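# Bend a rod into an arch between two sockets

## Task

Deform the rod so it forms an arch standing upright, with one of its ends seated in each of the board's two sockets.

## Robot and tools

Robot: two arms, left_arm and right_arm, each a six-joint arm with a two-finger parallel gripper and a wrist camera. Scene frame: origin at table-top height midway between the arms' nominal bases, +x out over the table, +z up, left_arm on the +y side (image left and right may not match these names). Measured bases: left_arm at (0, +0.328, +0.010) m, right_arm at (+0.042, -0.292, +0.025) m, both turned almost not at all about z. Each arm reports its hand pose (end_effector_position in metres, end_effector_quat_wxyz) in its own base frame; fixed cameras and the table use the scene frame. The reported point sits between the finger pads, roughly 1 cm short of the tips. Fingers point along the gripper's +z and open along its y. Reported positions can be a few centimetres off, more when the arm is stretched.

execute_actions(actions, cameras): actions is a list of actions; each action is a list of up to 15 rows, one row per 1/30 s step, and if shorter its last row is held to fill 15 steps. Every row has exactly 14 numbers in [-1, 1], always for both arms: dx, dy, dz, rx, ry, rz, opening for left_arm, then the same seven for right_arm. The six pose numbers are an offset, not a pose: measured along that arm's current Hand target axes, from the Hand target at the start of that action (each row counts from that same start, not from the previous row). Scale: 1.0 = 0.6 m or 180 degrees; rx, ry, rz form one rotation vector. Sending the same offset again moves further. All six zeros re-requests the current Hand target. The opening is absolute: +1 fully open (0.094 m), -1 closed. A 0 opening is a real command, so to keep a gripper as is, repeat its present command. cameras lists camera names, ["all"] or []; by default images come only with an empty actions list. An unknown name voids the call.

move(target, speed, blend, opening_speed, grip_force, blocking, cameras): target is one 14-number row as above, or a list of up to 15 such rows; every row is an offset from the same starting Hand targets, not from the previous row. The grippers travel straight lines that finish together, taking at least 0.5 s and at most 10 s in total (longer paths are cut short). speed: m/s, 0.002 to 2.9, default 0.25, one value or one per target; rotation is capped at twice that in rad/s. blend: corner rounding in metres for lists, 0 means stop at each target. opening_speed: rate of the opening change per second on the -1..+1 scale, at least 0.2; use it to close gently. grip_force: newtons per finger pad, 10 to 50, one value or one per arm; it persists, and lower values close slowly. blocking=false returns after about 0.5 s while the move keeps running. Paths do not avoid obstacles or the other arm; faster moves lag and overshoot more and hit harder. Steer around an arm's own base rather than close past it.

wait(seconds): 0 to 10 s, arms hold their commands; a running move continues. stop(): brakes a running move, needing some distance. zoom_image(camera, region): enlarges [x0, y0, x1, y1] pixels (at most 504 by 504) of the latest image from cam_high, cam_low, cam_left_wrist or cam_right_wrist (each 672x504). read_manual(section): only licence texts. finished_scene(scene): ends the current scene given its number; irreversible, so call it only when the arch stands in both sockets without being held.

Results: robot state per arm, including Hand target (the last commanded pose after clipping, which next offsets start from), Joint positions (last value = measured finger opening in metres), joint torques, motor temperatures, grip_measured (opening on the command scale), Tool commands, and for move a "move:" line such as done, off_target, moving, held or fault plus limits (paced = clipped pose, held = steps withheld). done means at rest within 10 mm and 2 degrees; it says nothing about contact. Joint velocities "within noise" means still.

Behaviour: orientation commands are clipped to 40 degrees from the measured one per step. Friction and weight leave the gripper short, low or tilted; check position and tilt after each move and send the remaining difference as an offset. Small moves may not happen or go sideways. An arm blocked by something keeps pushing until commanded back past its gripper. Grip force rises about 1 N per 0.001 below first touch, then jumps to the limit; release by commanding well above grip_measured.

Avoid: dropping the rod or letting go while it moves, slamming or pressing hard into the table, board or fixed items, letting anything leave the table, arms or grippers touching each other (closing on the other arm's fingers counts), strain on wrist camera cables, and long holds at full stretch or against unreachable poses, which heat motors (75 °C warning, 90 °C the arm folds and stops). A loose object may occasionally be nudged by outside pushes.

Each tool is called as a command line: name --argument value for each argument, lists and objects as JSON in quotes; but a table of rows of numbers goes row by row, as --pt "numbers of a row", without its own name.

## Session

execute_actions --actions '[]'

Scene clock: 0.00 s.
left_arm: end_effector_position=(+0.3758, -0.0191, +0.1021) grip_measured=+1.000 end_effector_quat_wxyz=(+0.628, +0.004, +0.778, -0.002) | right_arm: end_effector_position=(+0.3630, -0.0428, +0.1145) grip_measured=+1.000 end_effector_quat_wxyz=(+0.651, +0.112, +0.747, -0.076)
Joint positions: left_arm=[-0.086 1.557 0.232 1.112 -0.077 -0.015 0.094] | right_arm=[0.012 1.55 0.187 1.215 0.274 0.072 0.094]
Joint velocities: within noise
Joint torques (N m): no reading
Motor temperatures (°C): left_arm=[22 26 31 35 23 23 22] | right_arm=[25 29 36 32 26 24 23]
Heat: left arm: 35 °C; right arm: 36 °C.
Hand target: left_arm +0.3801, -0.0190, +0.1156; +0.645, +0.003, +0.764, -0.001 | right_arm +0.3652, -0.0433, +0.1201; +0.656, +0.114, +0.742, -0.076
Tool commands: left_gripper/opening=+1.0 right_gripper/opening=+1.0

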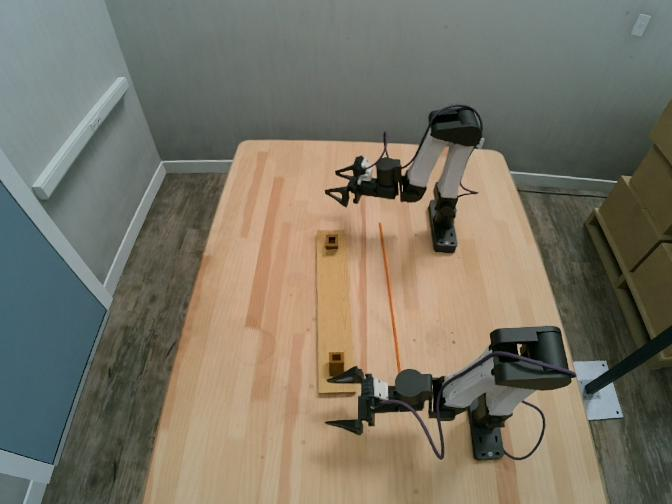

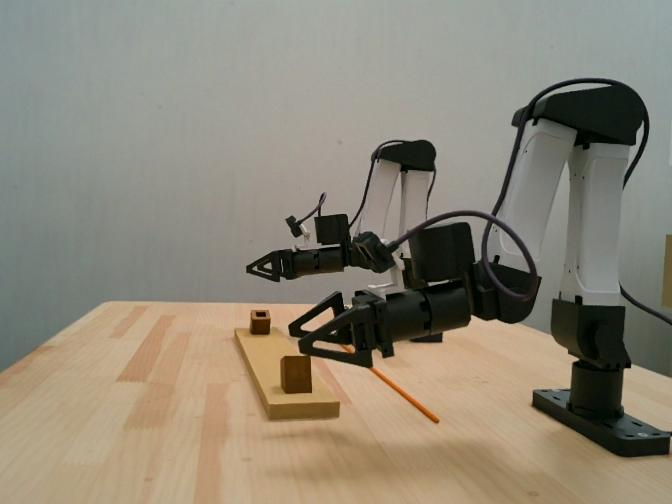

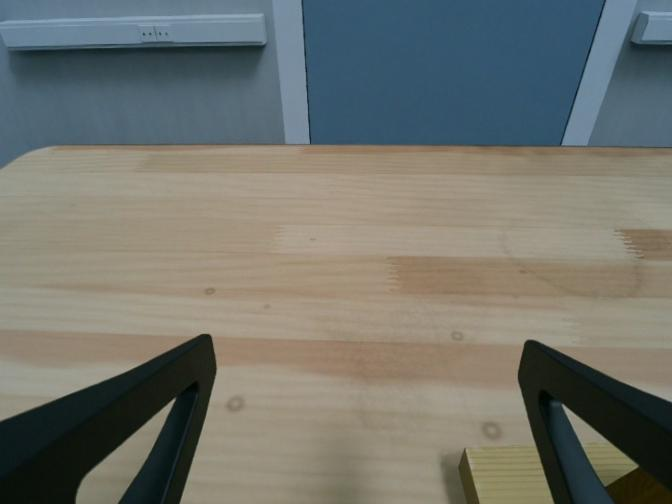

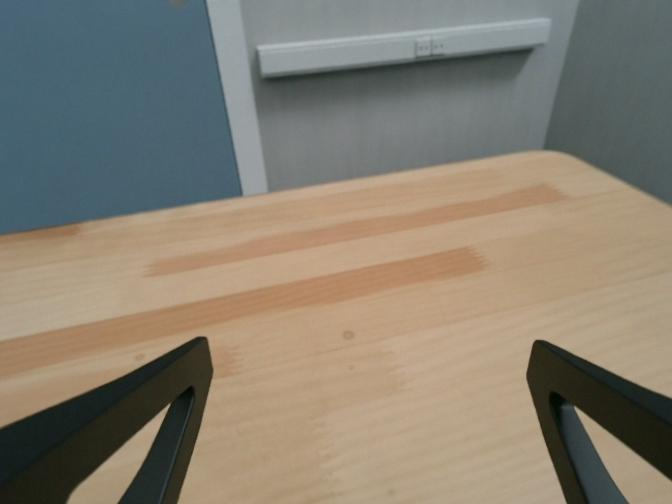

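zoom_image --camera "cam_high" --region '[290, 200, 430, 305]'

zoom_image --camera "cam_high" --region '[290, 305, 430, 410]'

zoom_image --camera "cam_low" --region '[210, 270, 450, 450]'

Scaled by 3.600 from the camera's 672x504 image, which has a finer 960x720 frame.

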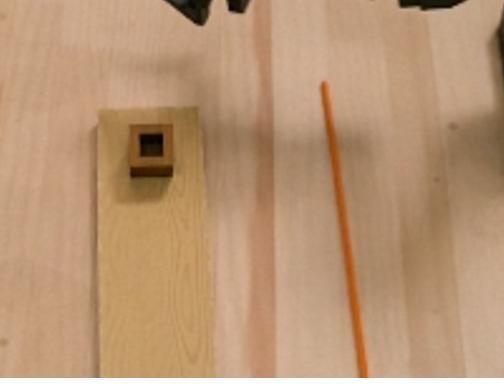

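Scaled by 3.600 from the camera's 672x504 image, which has a finer 960x720 frame.

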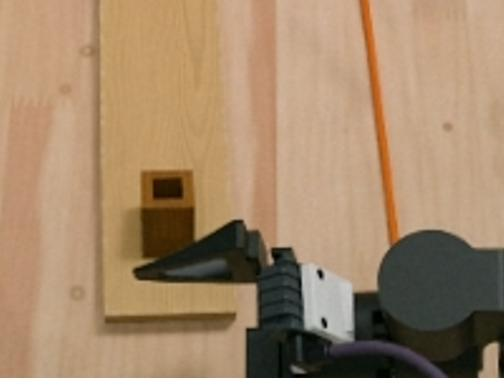

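Scaled by 2.100 from the camera's 672x504 image, which has a finer 960x720 frame.

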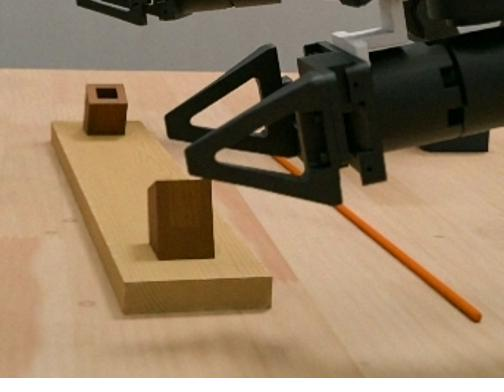

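move --target '[-0.24, 0, -0.04, 0, 0.2, 0, 1.0, -0.24, 0.009, -0.03, 0, 0.2, 0, 1.0]' --speed 0.15 --cameras '["all"]'

Scene clock: 43.70 s.
left_arm: end_effector_position=(+0.3796, -0.0217, +0.2513) grip_measured=+1.000 end_effector_quat_wxyz=(+0.371, +0.010, +0.928, +0.004) | right_arm: end_effector_position=(+0.3660, -0.0411, +0.2591) grip_measured=+1.000 end_effector_quat_wxyz=(+0.397, +0.120, +0.909, -0.044)
Joint positions: left_arm=[-0.083 1.359 1.356 -0.809 -0.057 -0.04 0.094] | right_arm=[-0.044 1.28 1.288 -0.767 0.145 0.157 0.094]
Joint torques (N m): left_arm=[0.42 -3.99 9.29 1.59 0.01 0.04] | right_arm=[-1.18 -3.55 9.76 1.77 -0.28 0.2]
Motor temperatures (°C): left_arm=[22 29 34 43 22 23 22] | right_arm=[25 31 39 37 26 23 22]
Heat: left arm: 43 °C; right arm: 39 °C.
Hand target: left_arm +0.3807, -0.0193, +0.2616; +0.377, +0.003, +0.926, +0.000 | right_arm +0.3656, -0.0435, +0.2654; +0.395, +0.132, +0.908, -0.036
Off the commanded pose: left_arm 0.011 m, 1 deg | right_arm 0.007 m, 2 deg.
move: off_target (left_arm)
camera_calibration:
cam_left_wrist: T_world_to_cam=[[0.0100392, -0.998311, -0.0572252, -0.00189716], [-0.953017, 0.00777442, -0.302817, 0.47324], [0.30275, 0.0575766, -0.951329, 0.244043], [0, 0, 0, 1]] pos_world=[0.377141, -0.0196243, 0.375362]
cam_right_wrist: T_world_to_cam=[[-0.236783, -0.970115, -0.0530162, 0.068673], [-0.909579, 0.240525, -0.338842, 0.462093], [0.341467, -0.0320094, -0.939349, 0.237703], [0, 0, 0, 1]] pos_world=[0.355403, -0.0369153, 0.383504]

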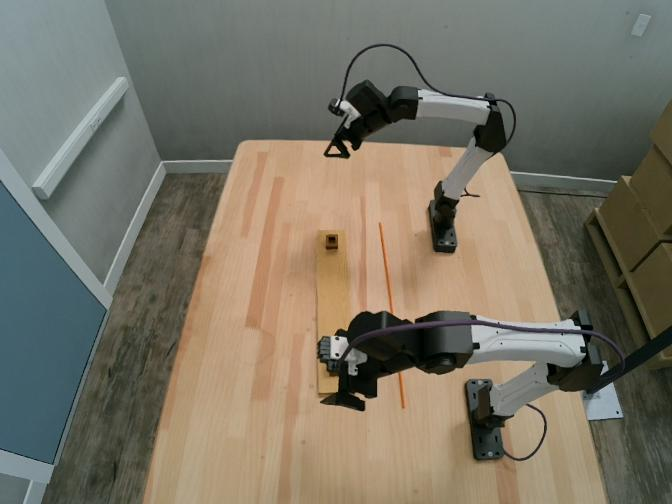

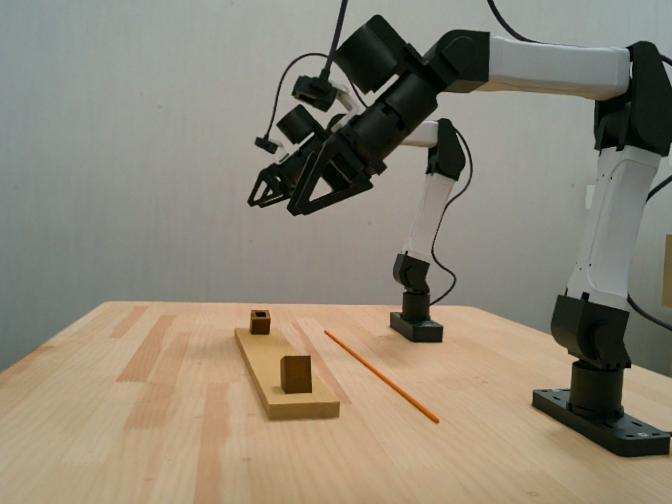

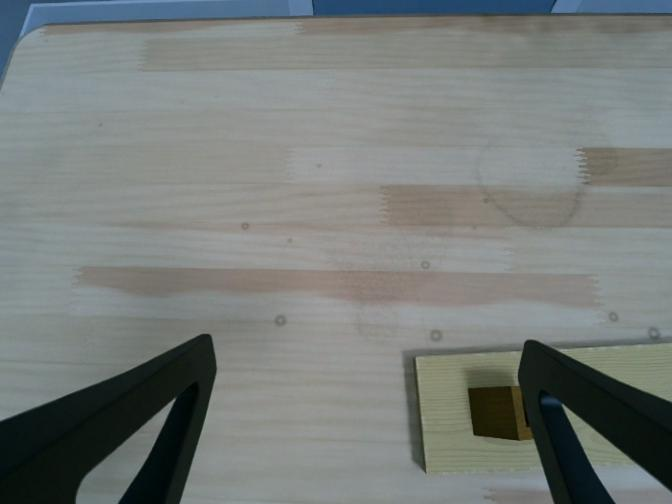

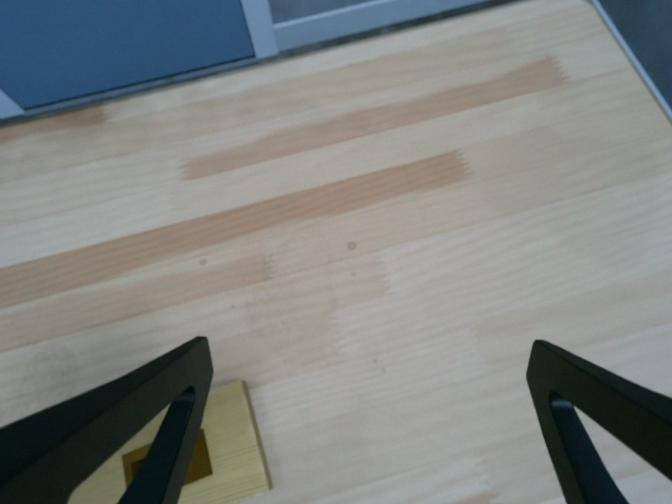

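zoom_image --camera "cam_low" --region '[230, 300, 350, 420]'

zoom_image --camera "cam_low" --region '[310, 310, 450, 430]'

zoom_image --camera "cam_high" --region '[300, 215, 420, 305]'

zoom_image --camera "cam_high" --region '[350, 340, 430, 420]'

zoom_image --camera "cam_left_wrist" --region '[400, 330, 672, 504]'

zoom_image --camera "cam_right_wrist" --region '[60, 360, 300, 504]'

Scaled by 4.200 from the camera's 672x504 image, which has a finer 960x720 frame.

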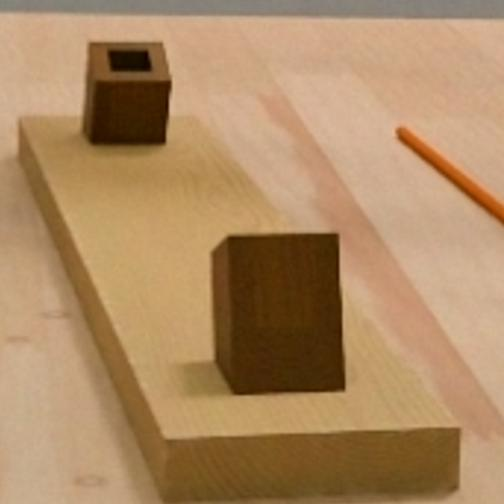

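Scaled by 3.600 from the camera's 672x504 image, which has a finer 960x720 frame.

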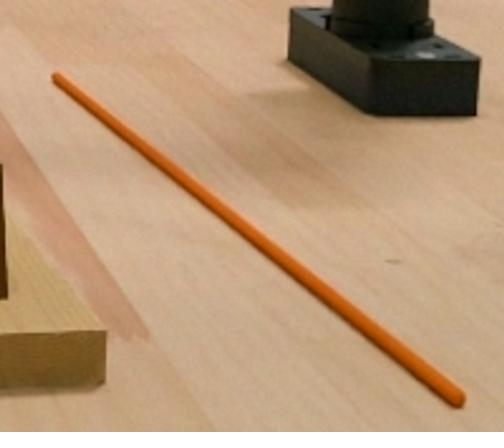

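Scaled by 4.200 from the camera's 672x504 image, which has a finer 960x720 frame.

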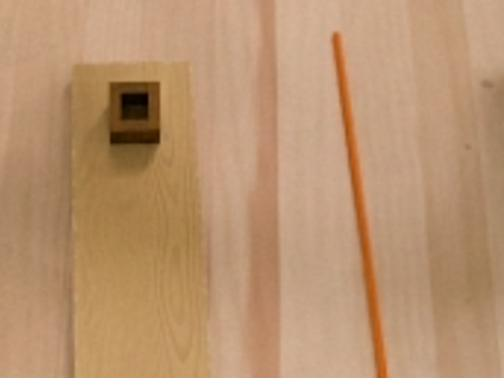

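Scaled by 6.300 from the camera's 672x504 image, which has a finer 960x720 frame.

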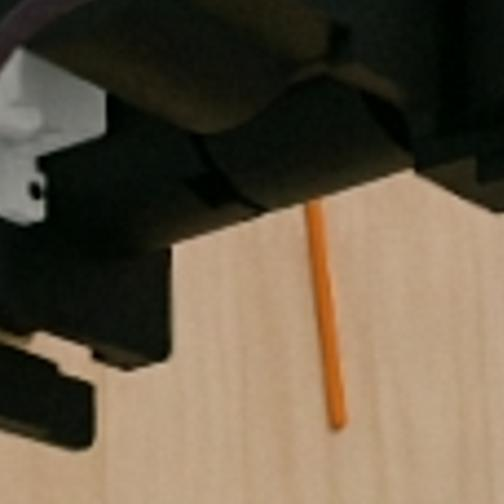

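Scaled by 1.853 from the camera's 672x504 image, which has a finer 960x720 frame.

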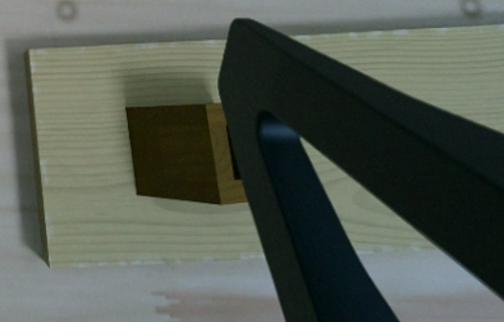

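Scaled by 2.100 from the camera's 672x504 image, which has a finer 960x720 frame.

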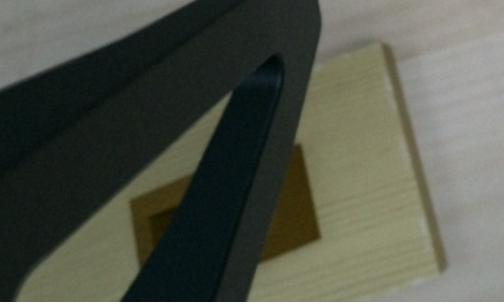

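move --target '[0.3503, -0.1567, -0.0592, 0.1827, 0.1976, 0.4473, 1.0, 0.3815, 0.114, -0.0575, -0.2416, 0.1836, -0.5808, 1.0]' --speed 0.3 --cameras '["all"]'

Scene clock: 87.23 s.
left_arm: end_effector_position=(+0.2067, -0.1143, +0.1394) grip_measured=+1.000 end_effector_quat_wxyz=(+0.006, +0.672, +0.741, -0.004) | right_arm: end_effector_position=(+0.2152, +0.0794, +0.1290) grip_measured=+1.000 end_effector_quat_wxyz=(-0.016, +0.731, -0.683, +0.002)
Joint positions: left_arm=[-0.497 1.425 1.235 -1.37 0.011 0.976 0.094] | right_arm=[0.346 1.379 1.156 -1.318 -0.01 -1.292 0.094]
Joint torques (N m): left_arm=[-0.62 -3.77 5.75 0.39 -0.16 0.24] | right_arm=[0.21 -3.59 5.14 0.31 -0.08 -0.13]
Motor temperatures (°C): left_arm=[22 28 38 40 22 23 22] | right_arm=[25 30 46 37 26 23 22]
Heat: left arm: 40 °C; right arm: 46 °C.
Hand target: left_arm +0.2050, -0.1121, +0.1400; +0.000, +0.679, +0.734, +0.000 | right_arm +0.2101, +0.0765, +0.1251; +0.000, +0.738, -0.675, +0.000
Off the commanded pose: left_arm 0.003 m, 1 deg | right_arm 0.007 m, 2 deg.
move: done
camera_calibration:
cam_left_wrist: T_world_to_cam=[[-0.994905, -0.086429, -0.0519009, 0.212235], [-0.100319, 0.89976, 0.424699, 0.0994515], [0.00999205, 0.427742, -0.903846, 0.291509], [0, 0, 0, 1]] pos_world=[0.218217, -0.19583, 0.232257]
cam_right_wrist: T_world_to_cam=[[0.998554, 0.052283, -0.0124767, -0.209257], [0.0523973, -0.895051, 0.442876, 0.0341286], [0.0119876, -0.442889, -0.896496, 0.268908], [0, 0, 0, 1]] pos_world=[0.203943, 0.160584, 0.223349]

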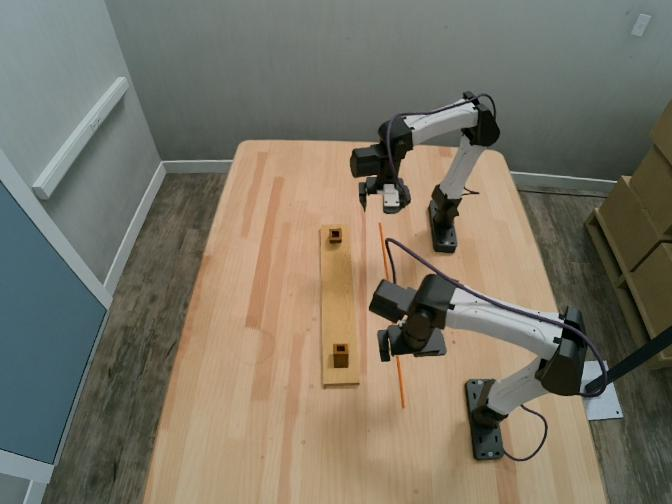

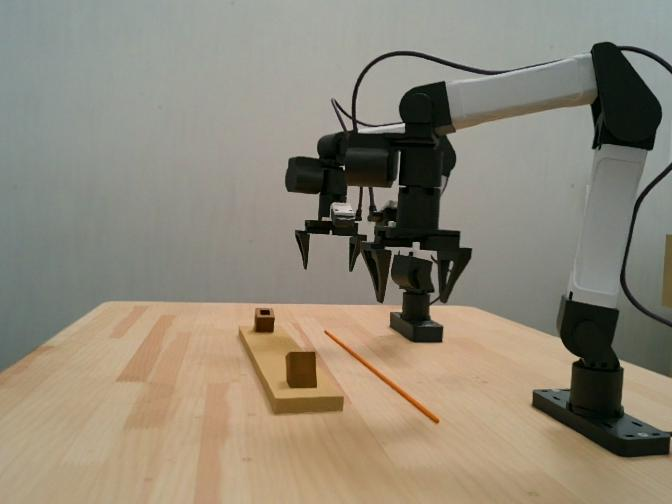

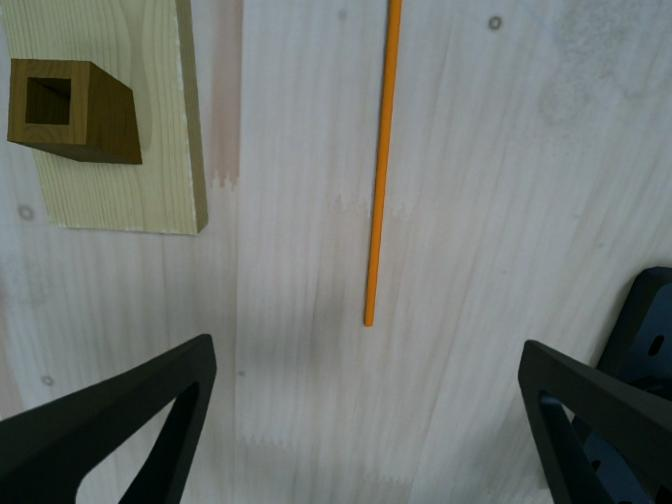

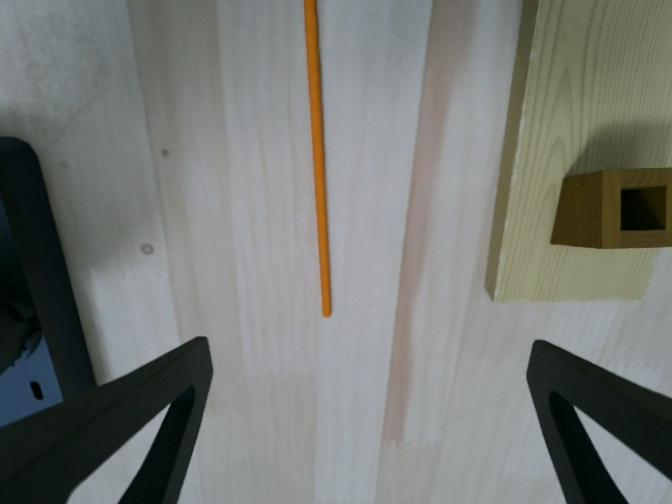

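zoom_image --camera "cam_left_wrist" --region '[0, 0, 240, 240]'

zoom_image --camera "cam_right_wrist" --region '[480, 130, 672, 322]'

zoom_image --camera "cam_high" --region '[300, 215, 420, 395]'

Scaled by 2.100 from the camera's 672x504 image, which has a finer 960x720 frame.

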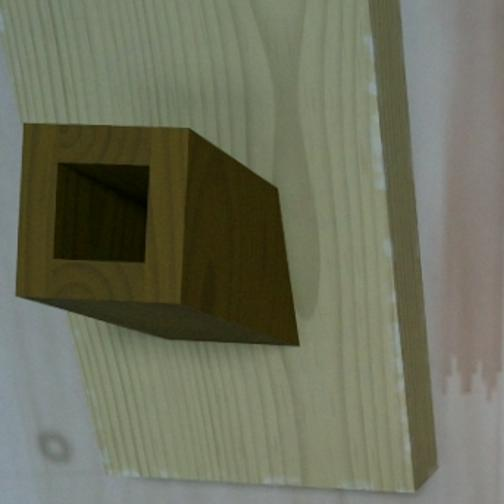

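Scaled by 2.625 from the camera's 672x504 image, which has a finer 960x720 frame.

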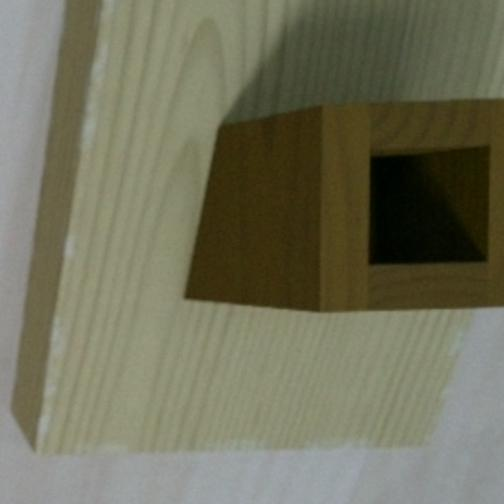

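Scaled by 2.800 from the camera's 672x504 image, which has a finer 960x720 frame.

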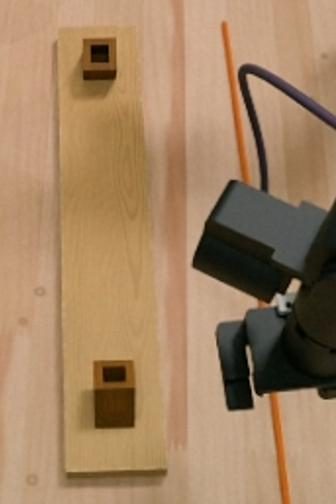

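move --target '[0.0080, -0.0143, 0.1667, 0, 0, 0.0139, -0.2, 0.0082, 0.0317, 0.1668, 0, 0, -0.0072, -0.2]' --speed 0.2 --cameras '["cam_left_wrist", "cam_right_wrist", "cam_low"]'

Scene clock: 121.80 s.
left_arm: end_effector_position=(+0.1894, -0.1046, +0.0406) grip_measured=-0.197 end_effector_quat_wxyz=(-0.011, +0.686, +0.727, -0.008) | right_arm: end_effector_position=(+0.1902, +0.0701, +0.0292) grip_measured=-0.198 end_effector_quat_wxyz=(-0.001, +0.738, -0.675, -0.004)
Joint positions: left_arm=[-0.497 1.442 0.85 -1.005 0.009 1.016 0.038] | right_arm=[0.346 1.379 0.751 -0.945 -0.008 -1.314 0.038]
Joint torques (N m): left_arm=[-0.62 -3.33 5.39 0.72 -0.15 0.25] | right_arm=[0.27 -2.84 4.75 0.66 -0.1 -0.14]
Heat: left arm: 38 °C; right arm: 42 °C.
Hand target: left_arm +0.1961, -0.1080, +0.0400; +0.000, +0.695, +0.719, +0.000 | right_arm +0.1916, +0.0699, +0.0250; +0.000, +0.745, -0.667, +0.000
Off the commanded pose: left_arm 0.007 m, 2 deg | right_arm 0.004 m, 1 deg.
move: done
camera_calibration:
cam_left_wrist: T_world_to_cam=[[-0.998705, -0.0459666, -0.0217994, 0.1944], [-0.0508661, 0.894779, 0.443602, 0.120393], [-0.000885189, 0.444136, -0.895959, 0.201658], [0, 0, 0, 1]] pos_world=[0.200451, -0.188353, 0.131509]
cam_right_wrist: T_world_to_cam=[[0.996394, 0.0733556, -0.0426447, -0.185151], [0.08472, -0.887956, 0.452058, 0.0644759], [-0.00470566, -0.454041, -0.890968, 0.179439], [0, 0, 0, 1]] pos_world=[0.179866, 0.152306, 0.122832]
Images, in order (width x height): cam_low 672x504, cam_left_wrist 672x504, cam_right_wrist 672x504.

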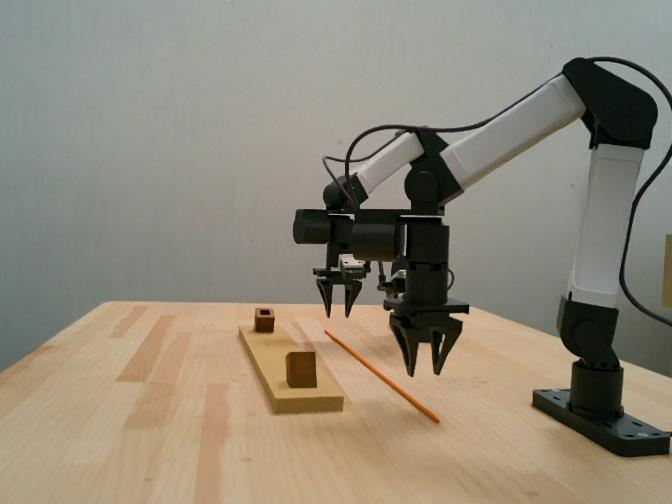

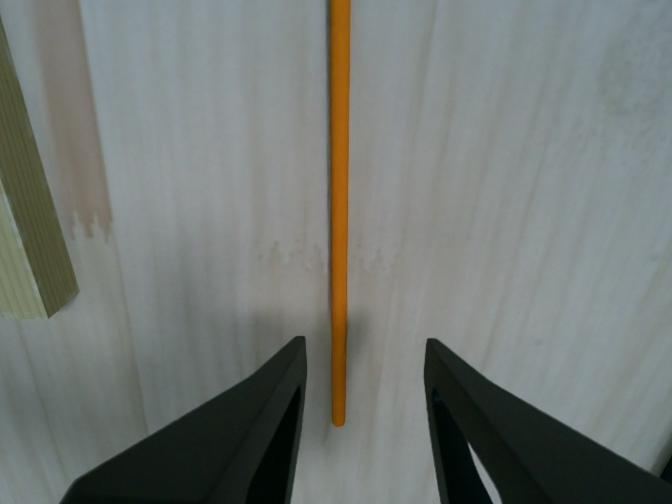

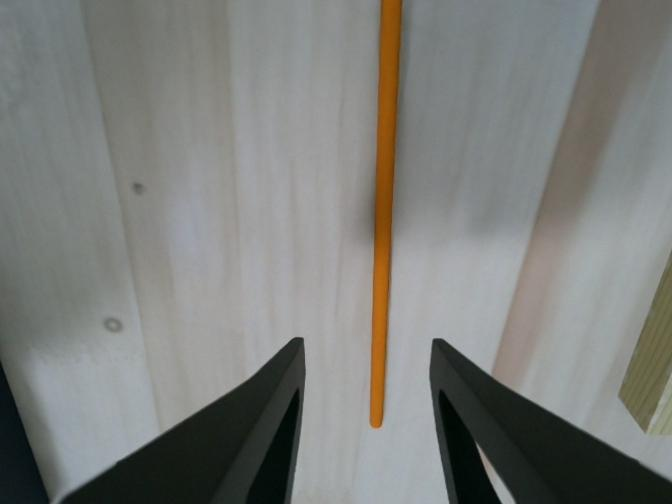

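move --target '[-0.0096, 0.0129, 0.05, 0, 0, 0, -0.2, 0.0040, -0.0128, 0.0567, 0, 0, 0, -0.2]' --speed 0.08 --cameras '["cam_left_wrist", "cam_right_wrist", "cam_low"]'

Scene clock: 130.67 s.
left_arm: end_effector_position=(+0.1971, -0.1088, +0.0098) grip_measured=-0.197 end_effector_quat_wxyz=(-0.014, +0.686, +0.727, -0.008) | right_arm: end_effector_position=(+0.1965, +0.0724, -0.0055) grip_measured=-0.198 end_effector_quat_wxyz=(+0.000, +0.745, -0.668, -0.005)
Joint positions: left_arm=[-0.497 1.535 0.801 -0.867 0.009 1.016 0.038] | right_arm=[0.346 1.484 0.684 -0.776 -0.008 -1.334 0.038]
Joint torques (N m): left_arm=[-0.7 -3.99 5.18 0.72 -0.15 0.21] | right_arm=[-1.35 -3.58 4.42 0.65 -0.1 -0.15]
Motor temperatures (°C): left_arm=[22 28 37 36 22 23 22] | right_arm=[25 29 41 33 26 23 22]
Heat: left arm: 37 °C; right arm: 41 °C.
Hand target: left_arm +0.2040, -0.1134, +0.0100; +0.000, +0.695, +0.719, +0.000 | right_arm +0.1994, +0.0683, -0.0090; +0.000, +0.745, -0.667, +0.000
Off the commanded pose: left_arm 0.008 m, 2 deg | right_arm 0.006 m, 1 deg.
move: done
camera_calibration:
cam_left_wrist: T_world_to_cam=[[-0.998786, -0.0458943, -0.0178816, 0.20125], [-0.0490509, 0.893789, 0.445798, 0.137615], [-0.00447727, 0.446134, -0.894955, 0.176827], [0, 0, 0, 1]] pos_world=[0.208548, -0.192651, 0.100503]
cam_right_wrist: T_world_to_cam=[[0.994607, 0.0931926, -0.0455303, -0.194251], [0.103704, -0.885667, 0.452592, 0.0777502], [0.00185349, -0.454873, -0.890555, 0.148293], [0, 0, 0, 1]] pos_world=[0.184866, 0.154418, 0.0880298]
Images, in order (width x height): cam_low 672x504, cam_left_wrist 672x504, cam_right_wrist 672x504.

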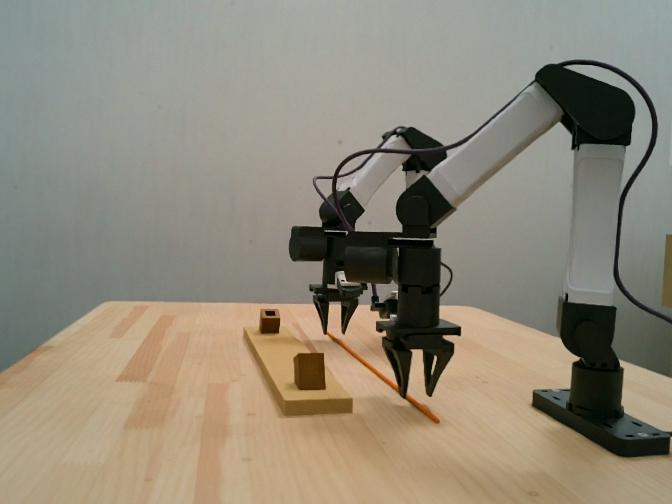

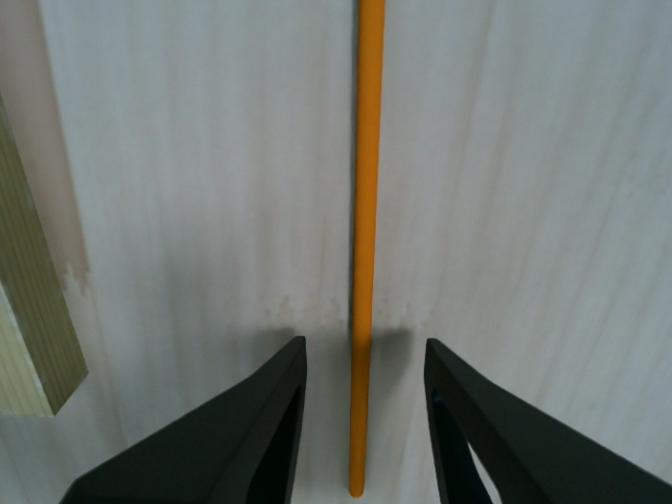

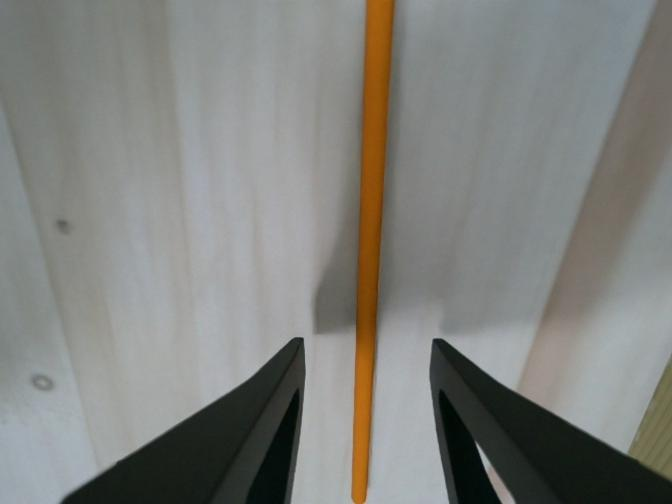

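move --target '[0, 0, 0.0133, 0, 0, 0, -0.2, 0, 0, 0.0133, 0, 0, 0, -0.2]' --speed 0.04 --cameras '["cam_left_wrist", "cam_right_wrist", "cam_low"]'

Scene clock: 135.30 s.
left_arm: end_effector_position=(+0.1975, -0.1090, +0.0022) grip_measured=-0.197 end_effector_quat_wxyz=(-0.013, +0.686, +0.727, -0.008) | right_arm: end_effector_position=(+0.1966, +0.0724, -0.0135) grip_measured=-0.198 end_effector_quat_wxyz=(+0.000, +0.745, -0.668, -0.005)
Joint positions: left_arm=[-0.497 1.552 0.783 -0.83 0.009 1.016 0.038] | right_arm=[0.346 1.505 0.665 -0.736 -0.008 -1.334 0.038]
Joint torques (N m): left_arm=[-0.7 -4.03 5.04 0.72 -0.14 0.21] | right_arm=[-1.36 -3.64 4.23 0.65 -0.1 -0.15]
Heat: left arm: 37 °C; right arm: 41 °C.
Hand target: left_arm +0.2040, -0.1134, +0.0020; +0.000, +0.695, +0.719, +0.000 | right_arm +0.1994, +0.0683, -0.0170; +0.000, +0.745, -0.667, +0.000
Off the commanded pose: left_arm 0.008 m, 2 deg | right_arm 0.006 m, 1 deg.
move: done
camera_calibration:
cam_left_wrist: T_world_to_cam=[[-0.998761, -0.0459143, -0.0191834, 0.20152], [-0.0496525, 0.894146, 0.445015, 0.141419], [-0.00327973, 0.445416, -0.895318, 0.169853], [0, 0, 0, 1]] pos_world=[0.208849, -0.192852, 0.0930047]
cam_right_wrist: T_world_to_cam=[[0.994607, 0.0931926, -0.0455303, -0.19471], [0.103704, -0.885667, 0.452592, 0.0813153], [0.00185349, -0.454873, -0.890555, 0.141258], [0, 0, 0, 1]] pos_world=[0.184966, 0.154418, 0.0801298]
Images, in order (width x height): cam_low 672x504, cam_left_wrist 672x504, cam_right_wrist 672x504.

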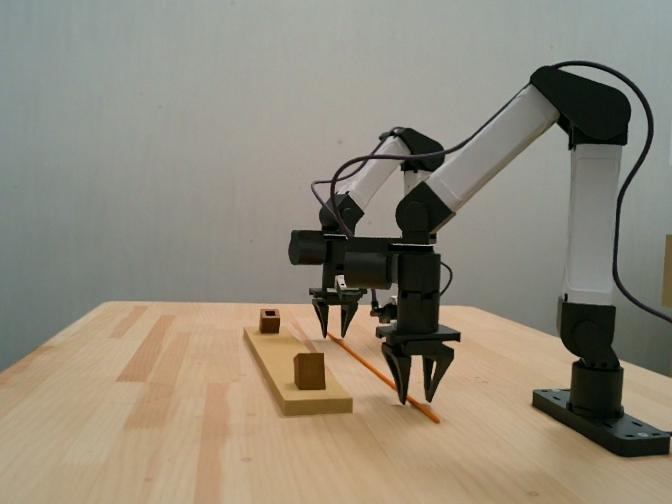

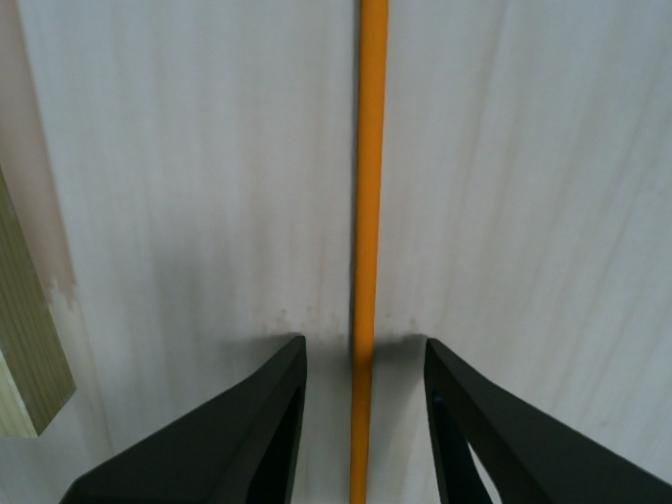

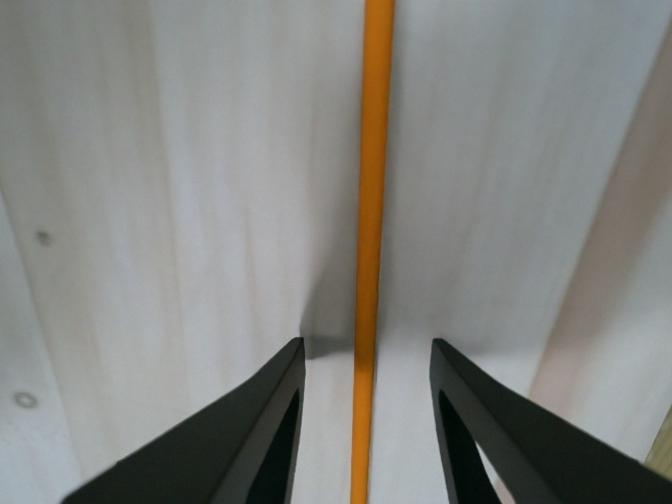

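move --target '[0, 0, 0.0030, 0, 0, 0, -0.2, 0, 0, 0.0030, 0, 0, 0, -0.2]' --speed 0.02 --cameras '["cam_left_wrist", "cam_right_wrist"]'

Scene clock: 137.87 s.
left_arm: end_effector_position=(+0.1972, -0.1088, +0.0002) grip_measured=-0.197 end_effector_quat_wxyz=(-0.014, +0.686, +0.727, -0.008) | right_arm: end_effector_position=(+0.1988, +0.0732, -0.0135) grip_measured=-0.198 end_effector_quat_wxyz=(-0.004, +0.745, -0.668, -0.003)
Joint positions: left_arm=[-0.497 1.557 0.778 -0.823 0.009 1.016 0.038] | right_arm=[0.346 1.505 0.665 -0.727 -0.008 -1.334 0.038]
Joint torques (N m): left_arm=[-0.7 -4.05 5.04 0.72 -0.15 0.21] | right_arm=[-1.33 -3.22 3.92 0.68 -0.1 -0.14]
Heat: left arm: 37 °C; right arm: 41 °C.
Hand target: left_arm +0.2040, -0.1134, +0.0002; +0.000, +0.695, +0.719, +0.000 | right_arm +0.1994, +0.0683, -0.0188; +0.000, +0.745, -0.667, +0.000
Off the commanded pose: left_arm 0.008 m, 2 deg | right_arm 0.007 m, 1 deg.
move: done
camera_calibration:
cam_left_wrist: T_world_to_cam=[[-0.998786, -0.0458943, -0.0178816, 0.201174], [-0.0490509, 0.893789, 0.445798, 0.141989], [-0.00447727, 0.446134, -0.894955, 0.168281], [0, 0, 0, 1]] pos_world=[0.208648, -0.192751, 0.0909026]
cam_right_wrist: T_world_to_cam=[[0.994966, 0.0932896, -0.0365969, -0.196936], [0.0997522, -0.887089, 0.450692, 0.0826728], [0.0095802, -0.452074, -0.891929, 0.139812], [0, 0, 0, 1]] pos_world=[0.186359, 0.154916, 0.0802351]
Images, in order (width x height): cam_left_wrist 672x504, cam_right_wrist 672x504.

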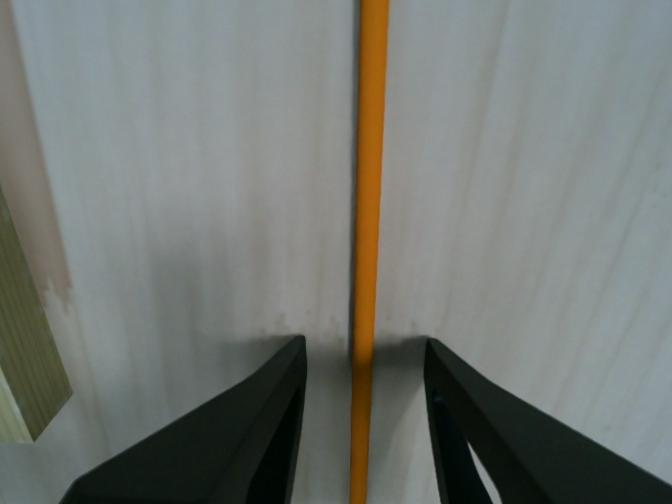

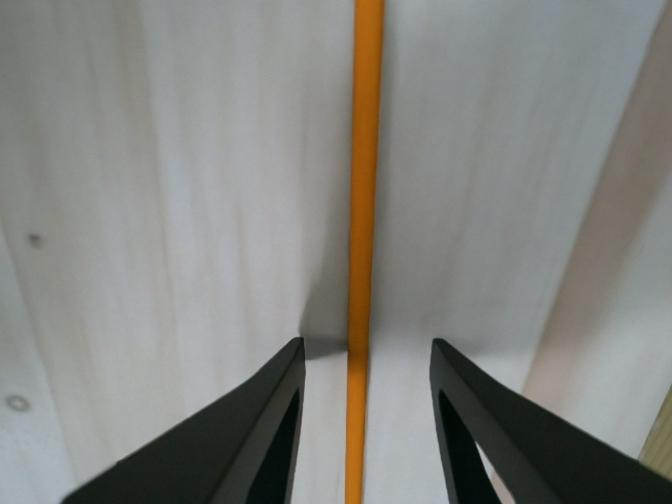

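move --target '[0, 0, 0, 0, 0, 0, -1.0, 0, 0, 0, 0, 0, 0, -1.0]' --speed 0.05 --opening_speed 0.4 --cameras '["cam_left_wrist", "cam_right_wrist"]'

Scene clock: 141.87 s.
left_arm: end_effector_position=(+0.1973, -0.1086, +0.0002) grip_measured=-0.865 end_effector_quat_wxyz=(-0.014, +0.686, +0.727, -0.008) | right_arm: end_effector_position=(+0.2005, +0.0732, -0.0122) grip_measured=-0.992 end_effector_quat_wxyz=(-0.006, +0.744, -0.668, -0.001)
Joint positions: left_arm=[-0.497 1.557 0.778 -0.823 0.007 1.016 0.006] | right_arm=[0.345 1.502 0.668 -0.727 -0.007 -1.334 0]
Joint torques (N m): left_arm=[-0.69 -4.05 5.04 0.72 -0.14 0.21] | right_arm=[-1.33 -2.93 3.79 0.69 -0.11 -0.13]
Heat: left arm: 37 °C; right arm: 41 °C.
Hand target: left_arm +0.2040, -0.1134, +0.0002; +0.000, +0.695, +0.719, +0.000 | right_arm +0.1994, +0.0683, -0.0188; +0.000, +0.745, -0.667, +0.000
Off the commanded pose: left_arm 0.008 m, 2 deg | right_arm 0.008 m, 1 deg.
move: done
camera_calibration:
cam_left_wrist: T_world_to_cam=[[-0.998774, -0.0458272, -0.0186998, 0.201262], [-0.0493511, 0.893211, 0.446921, 0.141793], [-0.00377824, 0.447296, -0.894378, 0.168171], [0, 0, 0, 1]] pos_world=[0.208648, -0.19265, 0.0908018]
cam_right_wrist: T_world_to_cam=[[0.995318, 0.0917898, -0.0302736, -0.198429], [0.0955591, -0.887538, 0.450716, 0.0828639], [0.0145022, -0.451499, -0.892154, 0.139879], [0, 0, 0, 1]] pos_world=[0.187553, 0.154914, 0.0814386]
Images, in order (width x height): cam_left_wrist 672x504, cam_right_wrist 672x504.

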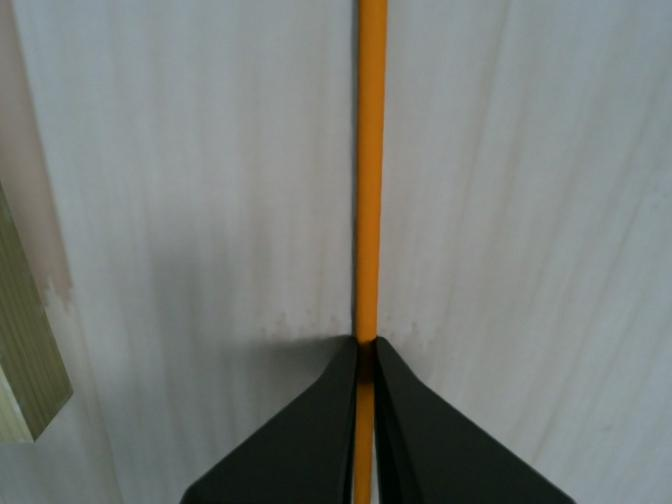

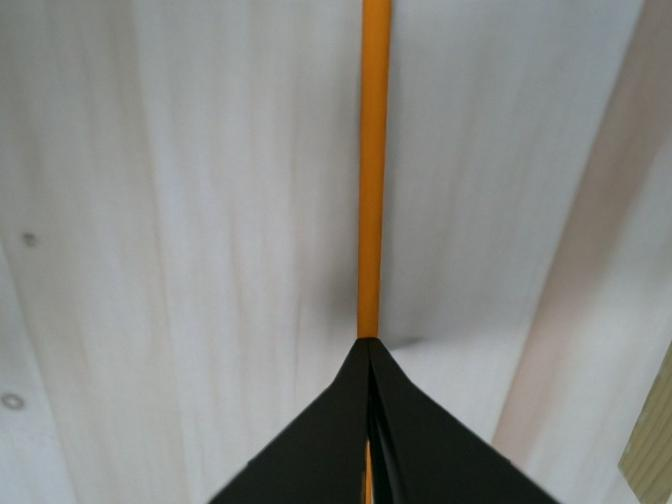

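move --target '[0, 0, 0, 0, 0, 0, -1.0, 0, 0, 0, 0, 0, 0, -0.4]' --speed 0.05 --opening_speed 0.5 --cameras '["cam_right_wrist"]'

Scene clock: 144.57 s.
left_arm: end_effector_position=(+0.1973, -0.1086, +0.0002) grip_measured=-0.865 end_effector_quat_wxyz=(-0.014, +0.686, +0.727, -0.008) | right_arm: end_effector_position=(+0.2119, +0.0745, -0.0116) grip_measured=-0.402 end_effector_quat_wxyz=(-0.025, +0.741, -0.671, +0.011)
Joint positions: left_arm=[-0.497 1.557 0.778 -0.823 0.007 1.016 0.006] | right_arm=[0.335 1.502 0.67 -0.684 -0.004 -1.335 0.028]
Joint torques (N m): left_arm=[-0.7 -4.05 5.03 0.71 -0.14 0.21] | right_arm=[-1.07 -2.97 3.89 0.29 -0.16 -0.13]
Heat: left arm: 36 °C; right arm: 41 °C.
Hand target: left_arm +0.2040, -0.1134, +0.0002; +0.000, +0.695, +0.719, +0.000 | right_arm +0.1994, +0.0683, -0.0188; +0.000, +0.745, -0.667, +0.000
Off the commanded pose: left_arm 0.008 m, 2 deg | right_arm 0.016 m, 3 deg.
move: off_target (right_arm)
camera_calibration:
cam_right_wrist: T_world_to_cam=[[0.99636, 0.084147, 0.0136319, -0.209089], [0.0693884, -0.893487, 0.443695, 0.0885071], [0.0495156, -0.441135, -0.896074, 0.132671], [0, 0, 0, 1]] pos_world=[0.195618, 0.1552, 0.082463]
Images, in order (width x height): cam_right_wrist 672x504.

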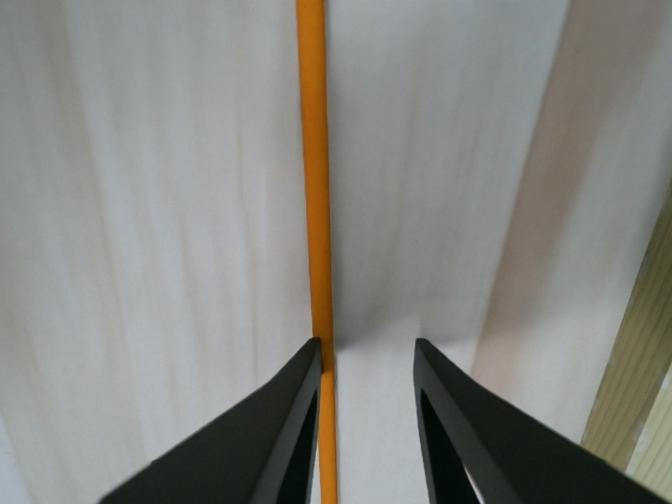

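move --target '[0, 0, 0, 0, 0, 0, -1.0, -0.0007, -0.0045, -0.038, 0, 0, 0, -0.2]' --speed 0.05 --cameras '["cam_right_wrist"]'

Scene clock: 147.93 s.
left_arm: end_effector_position=(+0.1975, -0.1099, +0.0002) grip_measured=-0.865 end_effector_quat_wxyz=(-0.012, +0.690, +0.723, -0.007) | right_arm: end_effector_position=(+0.1921, +0.0681, -0.0064) grip_measured=-0.202 end_effector_quat_wxyz=(+0.016, +0.742, -0.670, -0.009)
Joint positions: left_arm=[-0.502 1.557 0.778 -0.82 0.007 1.022 0.006] | right_arm=[0.34 1.496 0.69 -0.802 -0.001 -1.334 0.038]
Joint torques (N m): left_arm=[-0.7 -4.05 5.04 0.7 -0.13 0.21] | right_arm=[-1.17 -6.71 7.25 0.15 -0.17 -0.14]
Heat: left arm: 36 °C; right arm: 40 °C.
Hand target: left_arm +0.2040, -0.1134, +0.0002; +0.000, +0.695, +0.719, +0.000 | right_arm +0.2021, +0.0690, +0.0040; +0.000, +0.745, -0.667, +0.000
Off the commanded pose: left_arm 0.007 m, 2 deg | right_arm 0.014 m, 2 deg.
move: off_target (right_arm)
camera_calibration:
cam_right_wrist: T_world_to_cam=[[0.993468, 0.0862067, -0.0747597, -0.189049], [0.11122, -0.878017, 0.465529, 0.0728492], [-0.0255086, -0.470803, -0.88187, 0.152016], [0, 0, 0, 1]] pos_world=[0.183589, 0.15183, 0.0860115]
Images, in order (width x height): cam_right_wrist 672x504.

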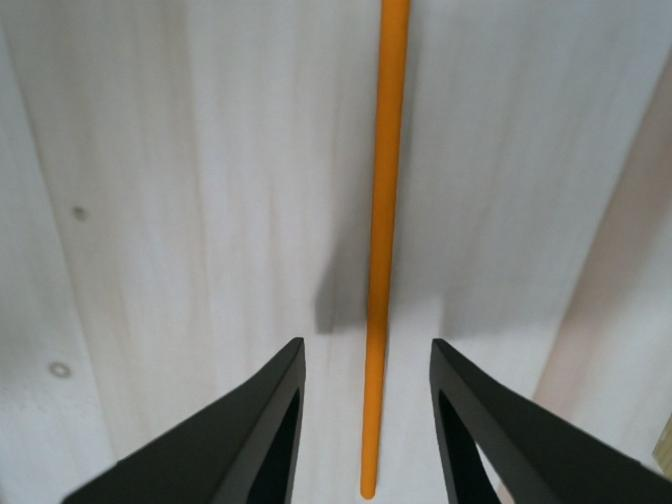

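move --target '[0, 0, 0, 0, 0, 0, -1.0, 0.0018, -0.0013, 0.04, 0, 0, 0, -0.2]' --speed 0.04 --cameras '["cam_right_wrist"]'

Scene clock: 151.63 s.
left_arm: end_effector_position=(+0.1975, -0.1099, +0.0002) grip_measured=-0.865 end_effector_quat_wxyz=(-0.012, +0.690, +0.723, -0.007) | right_arm: end_effector_position=(+0.2008, +0.0704, -0.0167) grip_measured=-0.202 end_effector_quat_wxyz=(+0.002, +0.744, -0.669, -0.002)
Joint positions: left_arm=[-0.502 1.557 0.778 -0.82 0.007 1.022 0.006] | right_arm=[0.337 1.527 0.67 -0.719 -0.001 -1.34 0.038]
Joint torques (N m): left_arm=[-0.69 -4.04 5.04 0.7 -0.13 0.21] | right_arm=[-1.18 -3.78 4.25 0.65 -0.17 -0.14]
Heat: left arm: 36 °C; right arm: 40 °C.
Hand target: left_arm +0.2040, -0.1134, +0.0002; +0.000, +0.695, +0.719, +0.000 | right_arm +0.2030, +0.0680, -0.0200; +0.000, +0.745, -0.667, +0.000
Off the commanded pose: left_arm 0.007 m, 2 deg | right_arm 0.005 m, 0 deg.
move: done
camera_calibration:
cam_right_wrist: T_world_to_cam=[[0.994996, 0.0898994, -0.0436094, -0.198659], [0.0998797, -0.882729, 0.459145, 0.081271], [0.00278165, -0.461203, -0.88729, 0.137733], [0, 0, 0, 1]] pos_world=[0.189164, 0.153122, 0.0762304]
Images, in order (width x height): cam_right_wrist 672x504.

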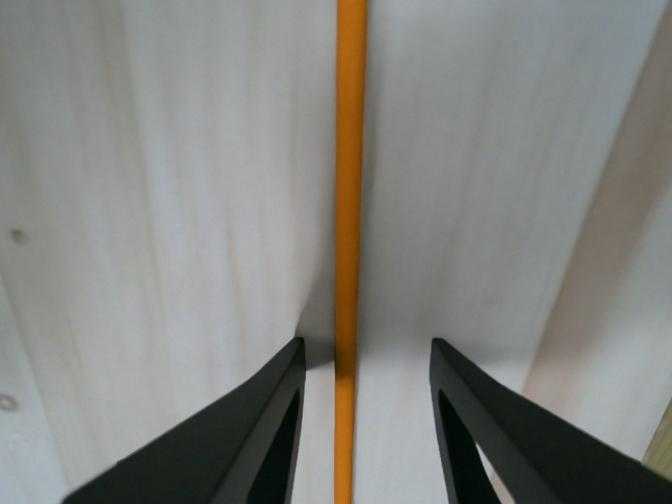

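move --target '[0, 0, 0, 0, 0, 0, -1.0, -0.0007, 0.0066, 0.005, 0, 0, 0, -0.2]' --speed 0.04 --cameras '["cam_right_wrist"]'

Scene clock: 154.00 s.
left_arm: end_effector_position=(+0.1975, -0.1099, +0.0002) grip_measured=-0.865 end_effector_quat_wxyz=(-0.012, +0.690, +0.723, -0.007) | right_arm: end_effector_position=(+0.2007, +0.0704, -0.0173) grip_measured=-0.202 end_effector_quat_wxyz=(+0.002, +0.744, -0.669, -0.001)
Joint positions: left_arm=[-0.502 1.557 0.778 -0.82 0.007 1.022 0.006] | right_arm=[0.337 1.527 0.667 -0.715 -0.001 -1.34 0.038]
Joint torques (N m): left_arm=[-0.69 -4.05 5.04 0.7 -0.13 0.2] | right_arm=[-0.69 -4.41 2.89 0.76 -0.18 -0.08]
Heat: left arm: 36 °C; right arm: 40 °C.
Hand target: left_arm +0.2040, -0.1134, +0.0002; +0.000, +0.695, +0.719, +0.000 | right_arm +0.1990, +0.0680, -0.0230; +0.000, +0.745, -0.667, +0.000
Off the commanded pose: left_arm 0.007 m, 2 deg | right_arm 0.006 m, 0 deg.
move: done
camera_calibration:
cam_right_wrist: T_world_to_cam=[[0.995063, 0.0898684, -0.0421004, -0.198607], [0.0991576, -0.882939, 0.458897, 0.0817533], [0.00406825, -0.460806, -0.887491, 0.136913], [0, 0, 0, 1]] pos_world=[0.188963, 0.153122, 0.0756313]
Images, in order (width x height): cam_right_wrist 672x504.

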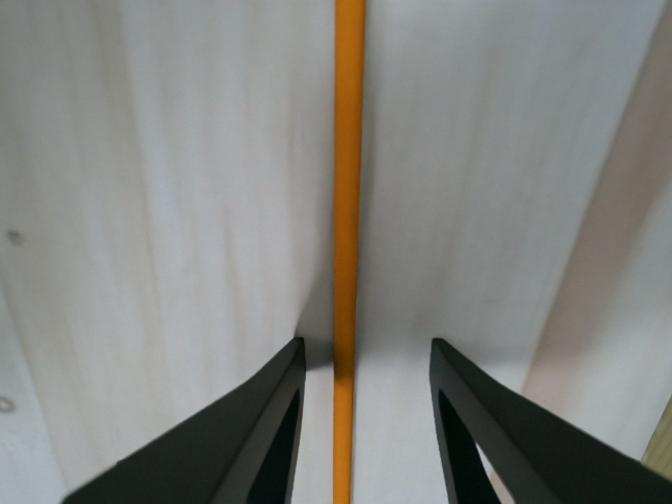

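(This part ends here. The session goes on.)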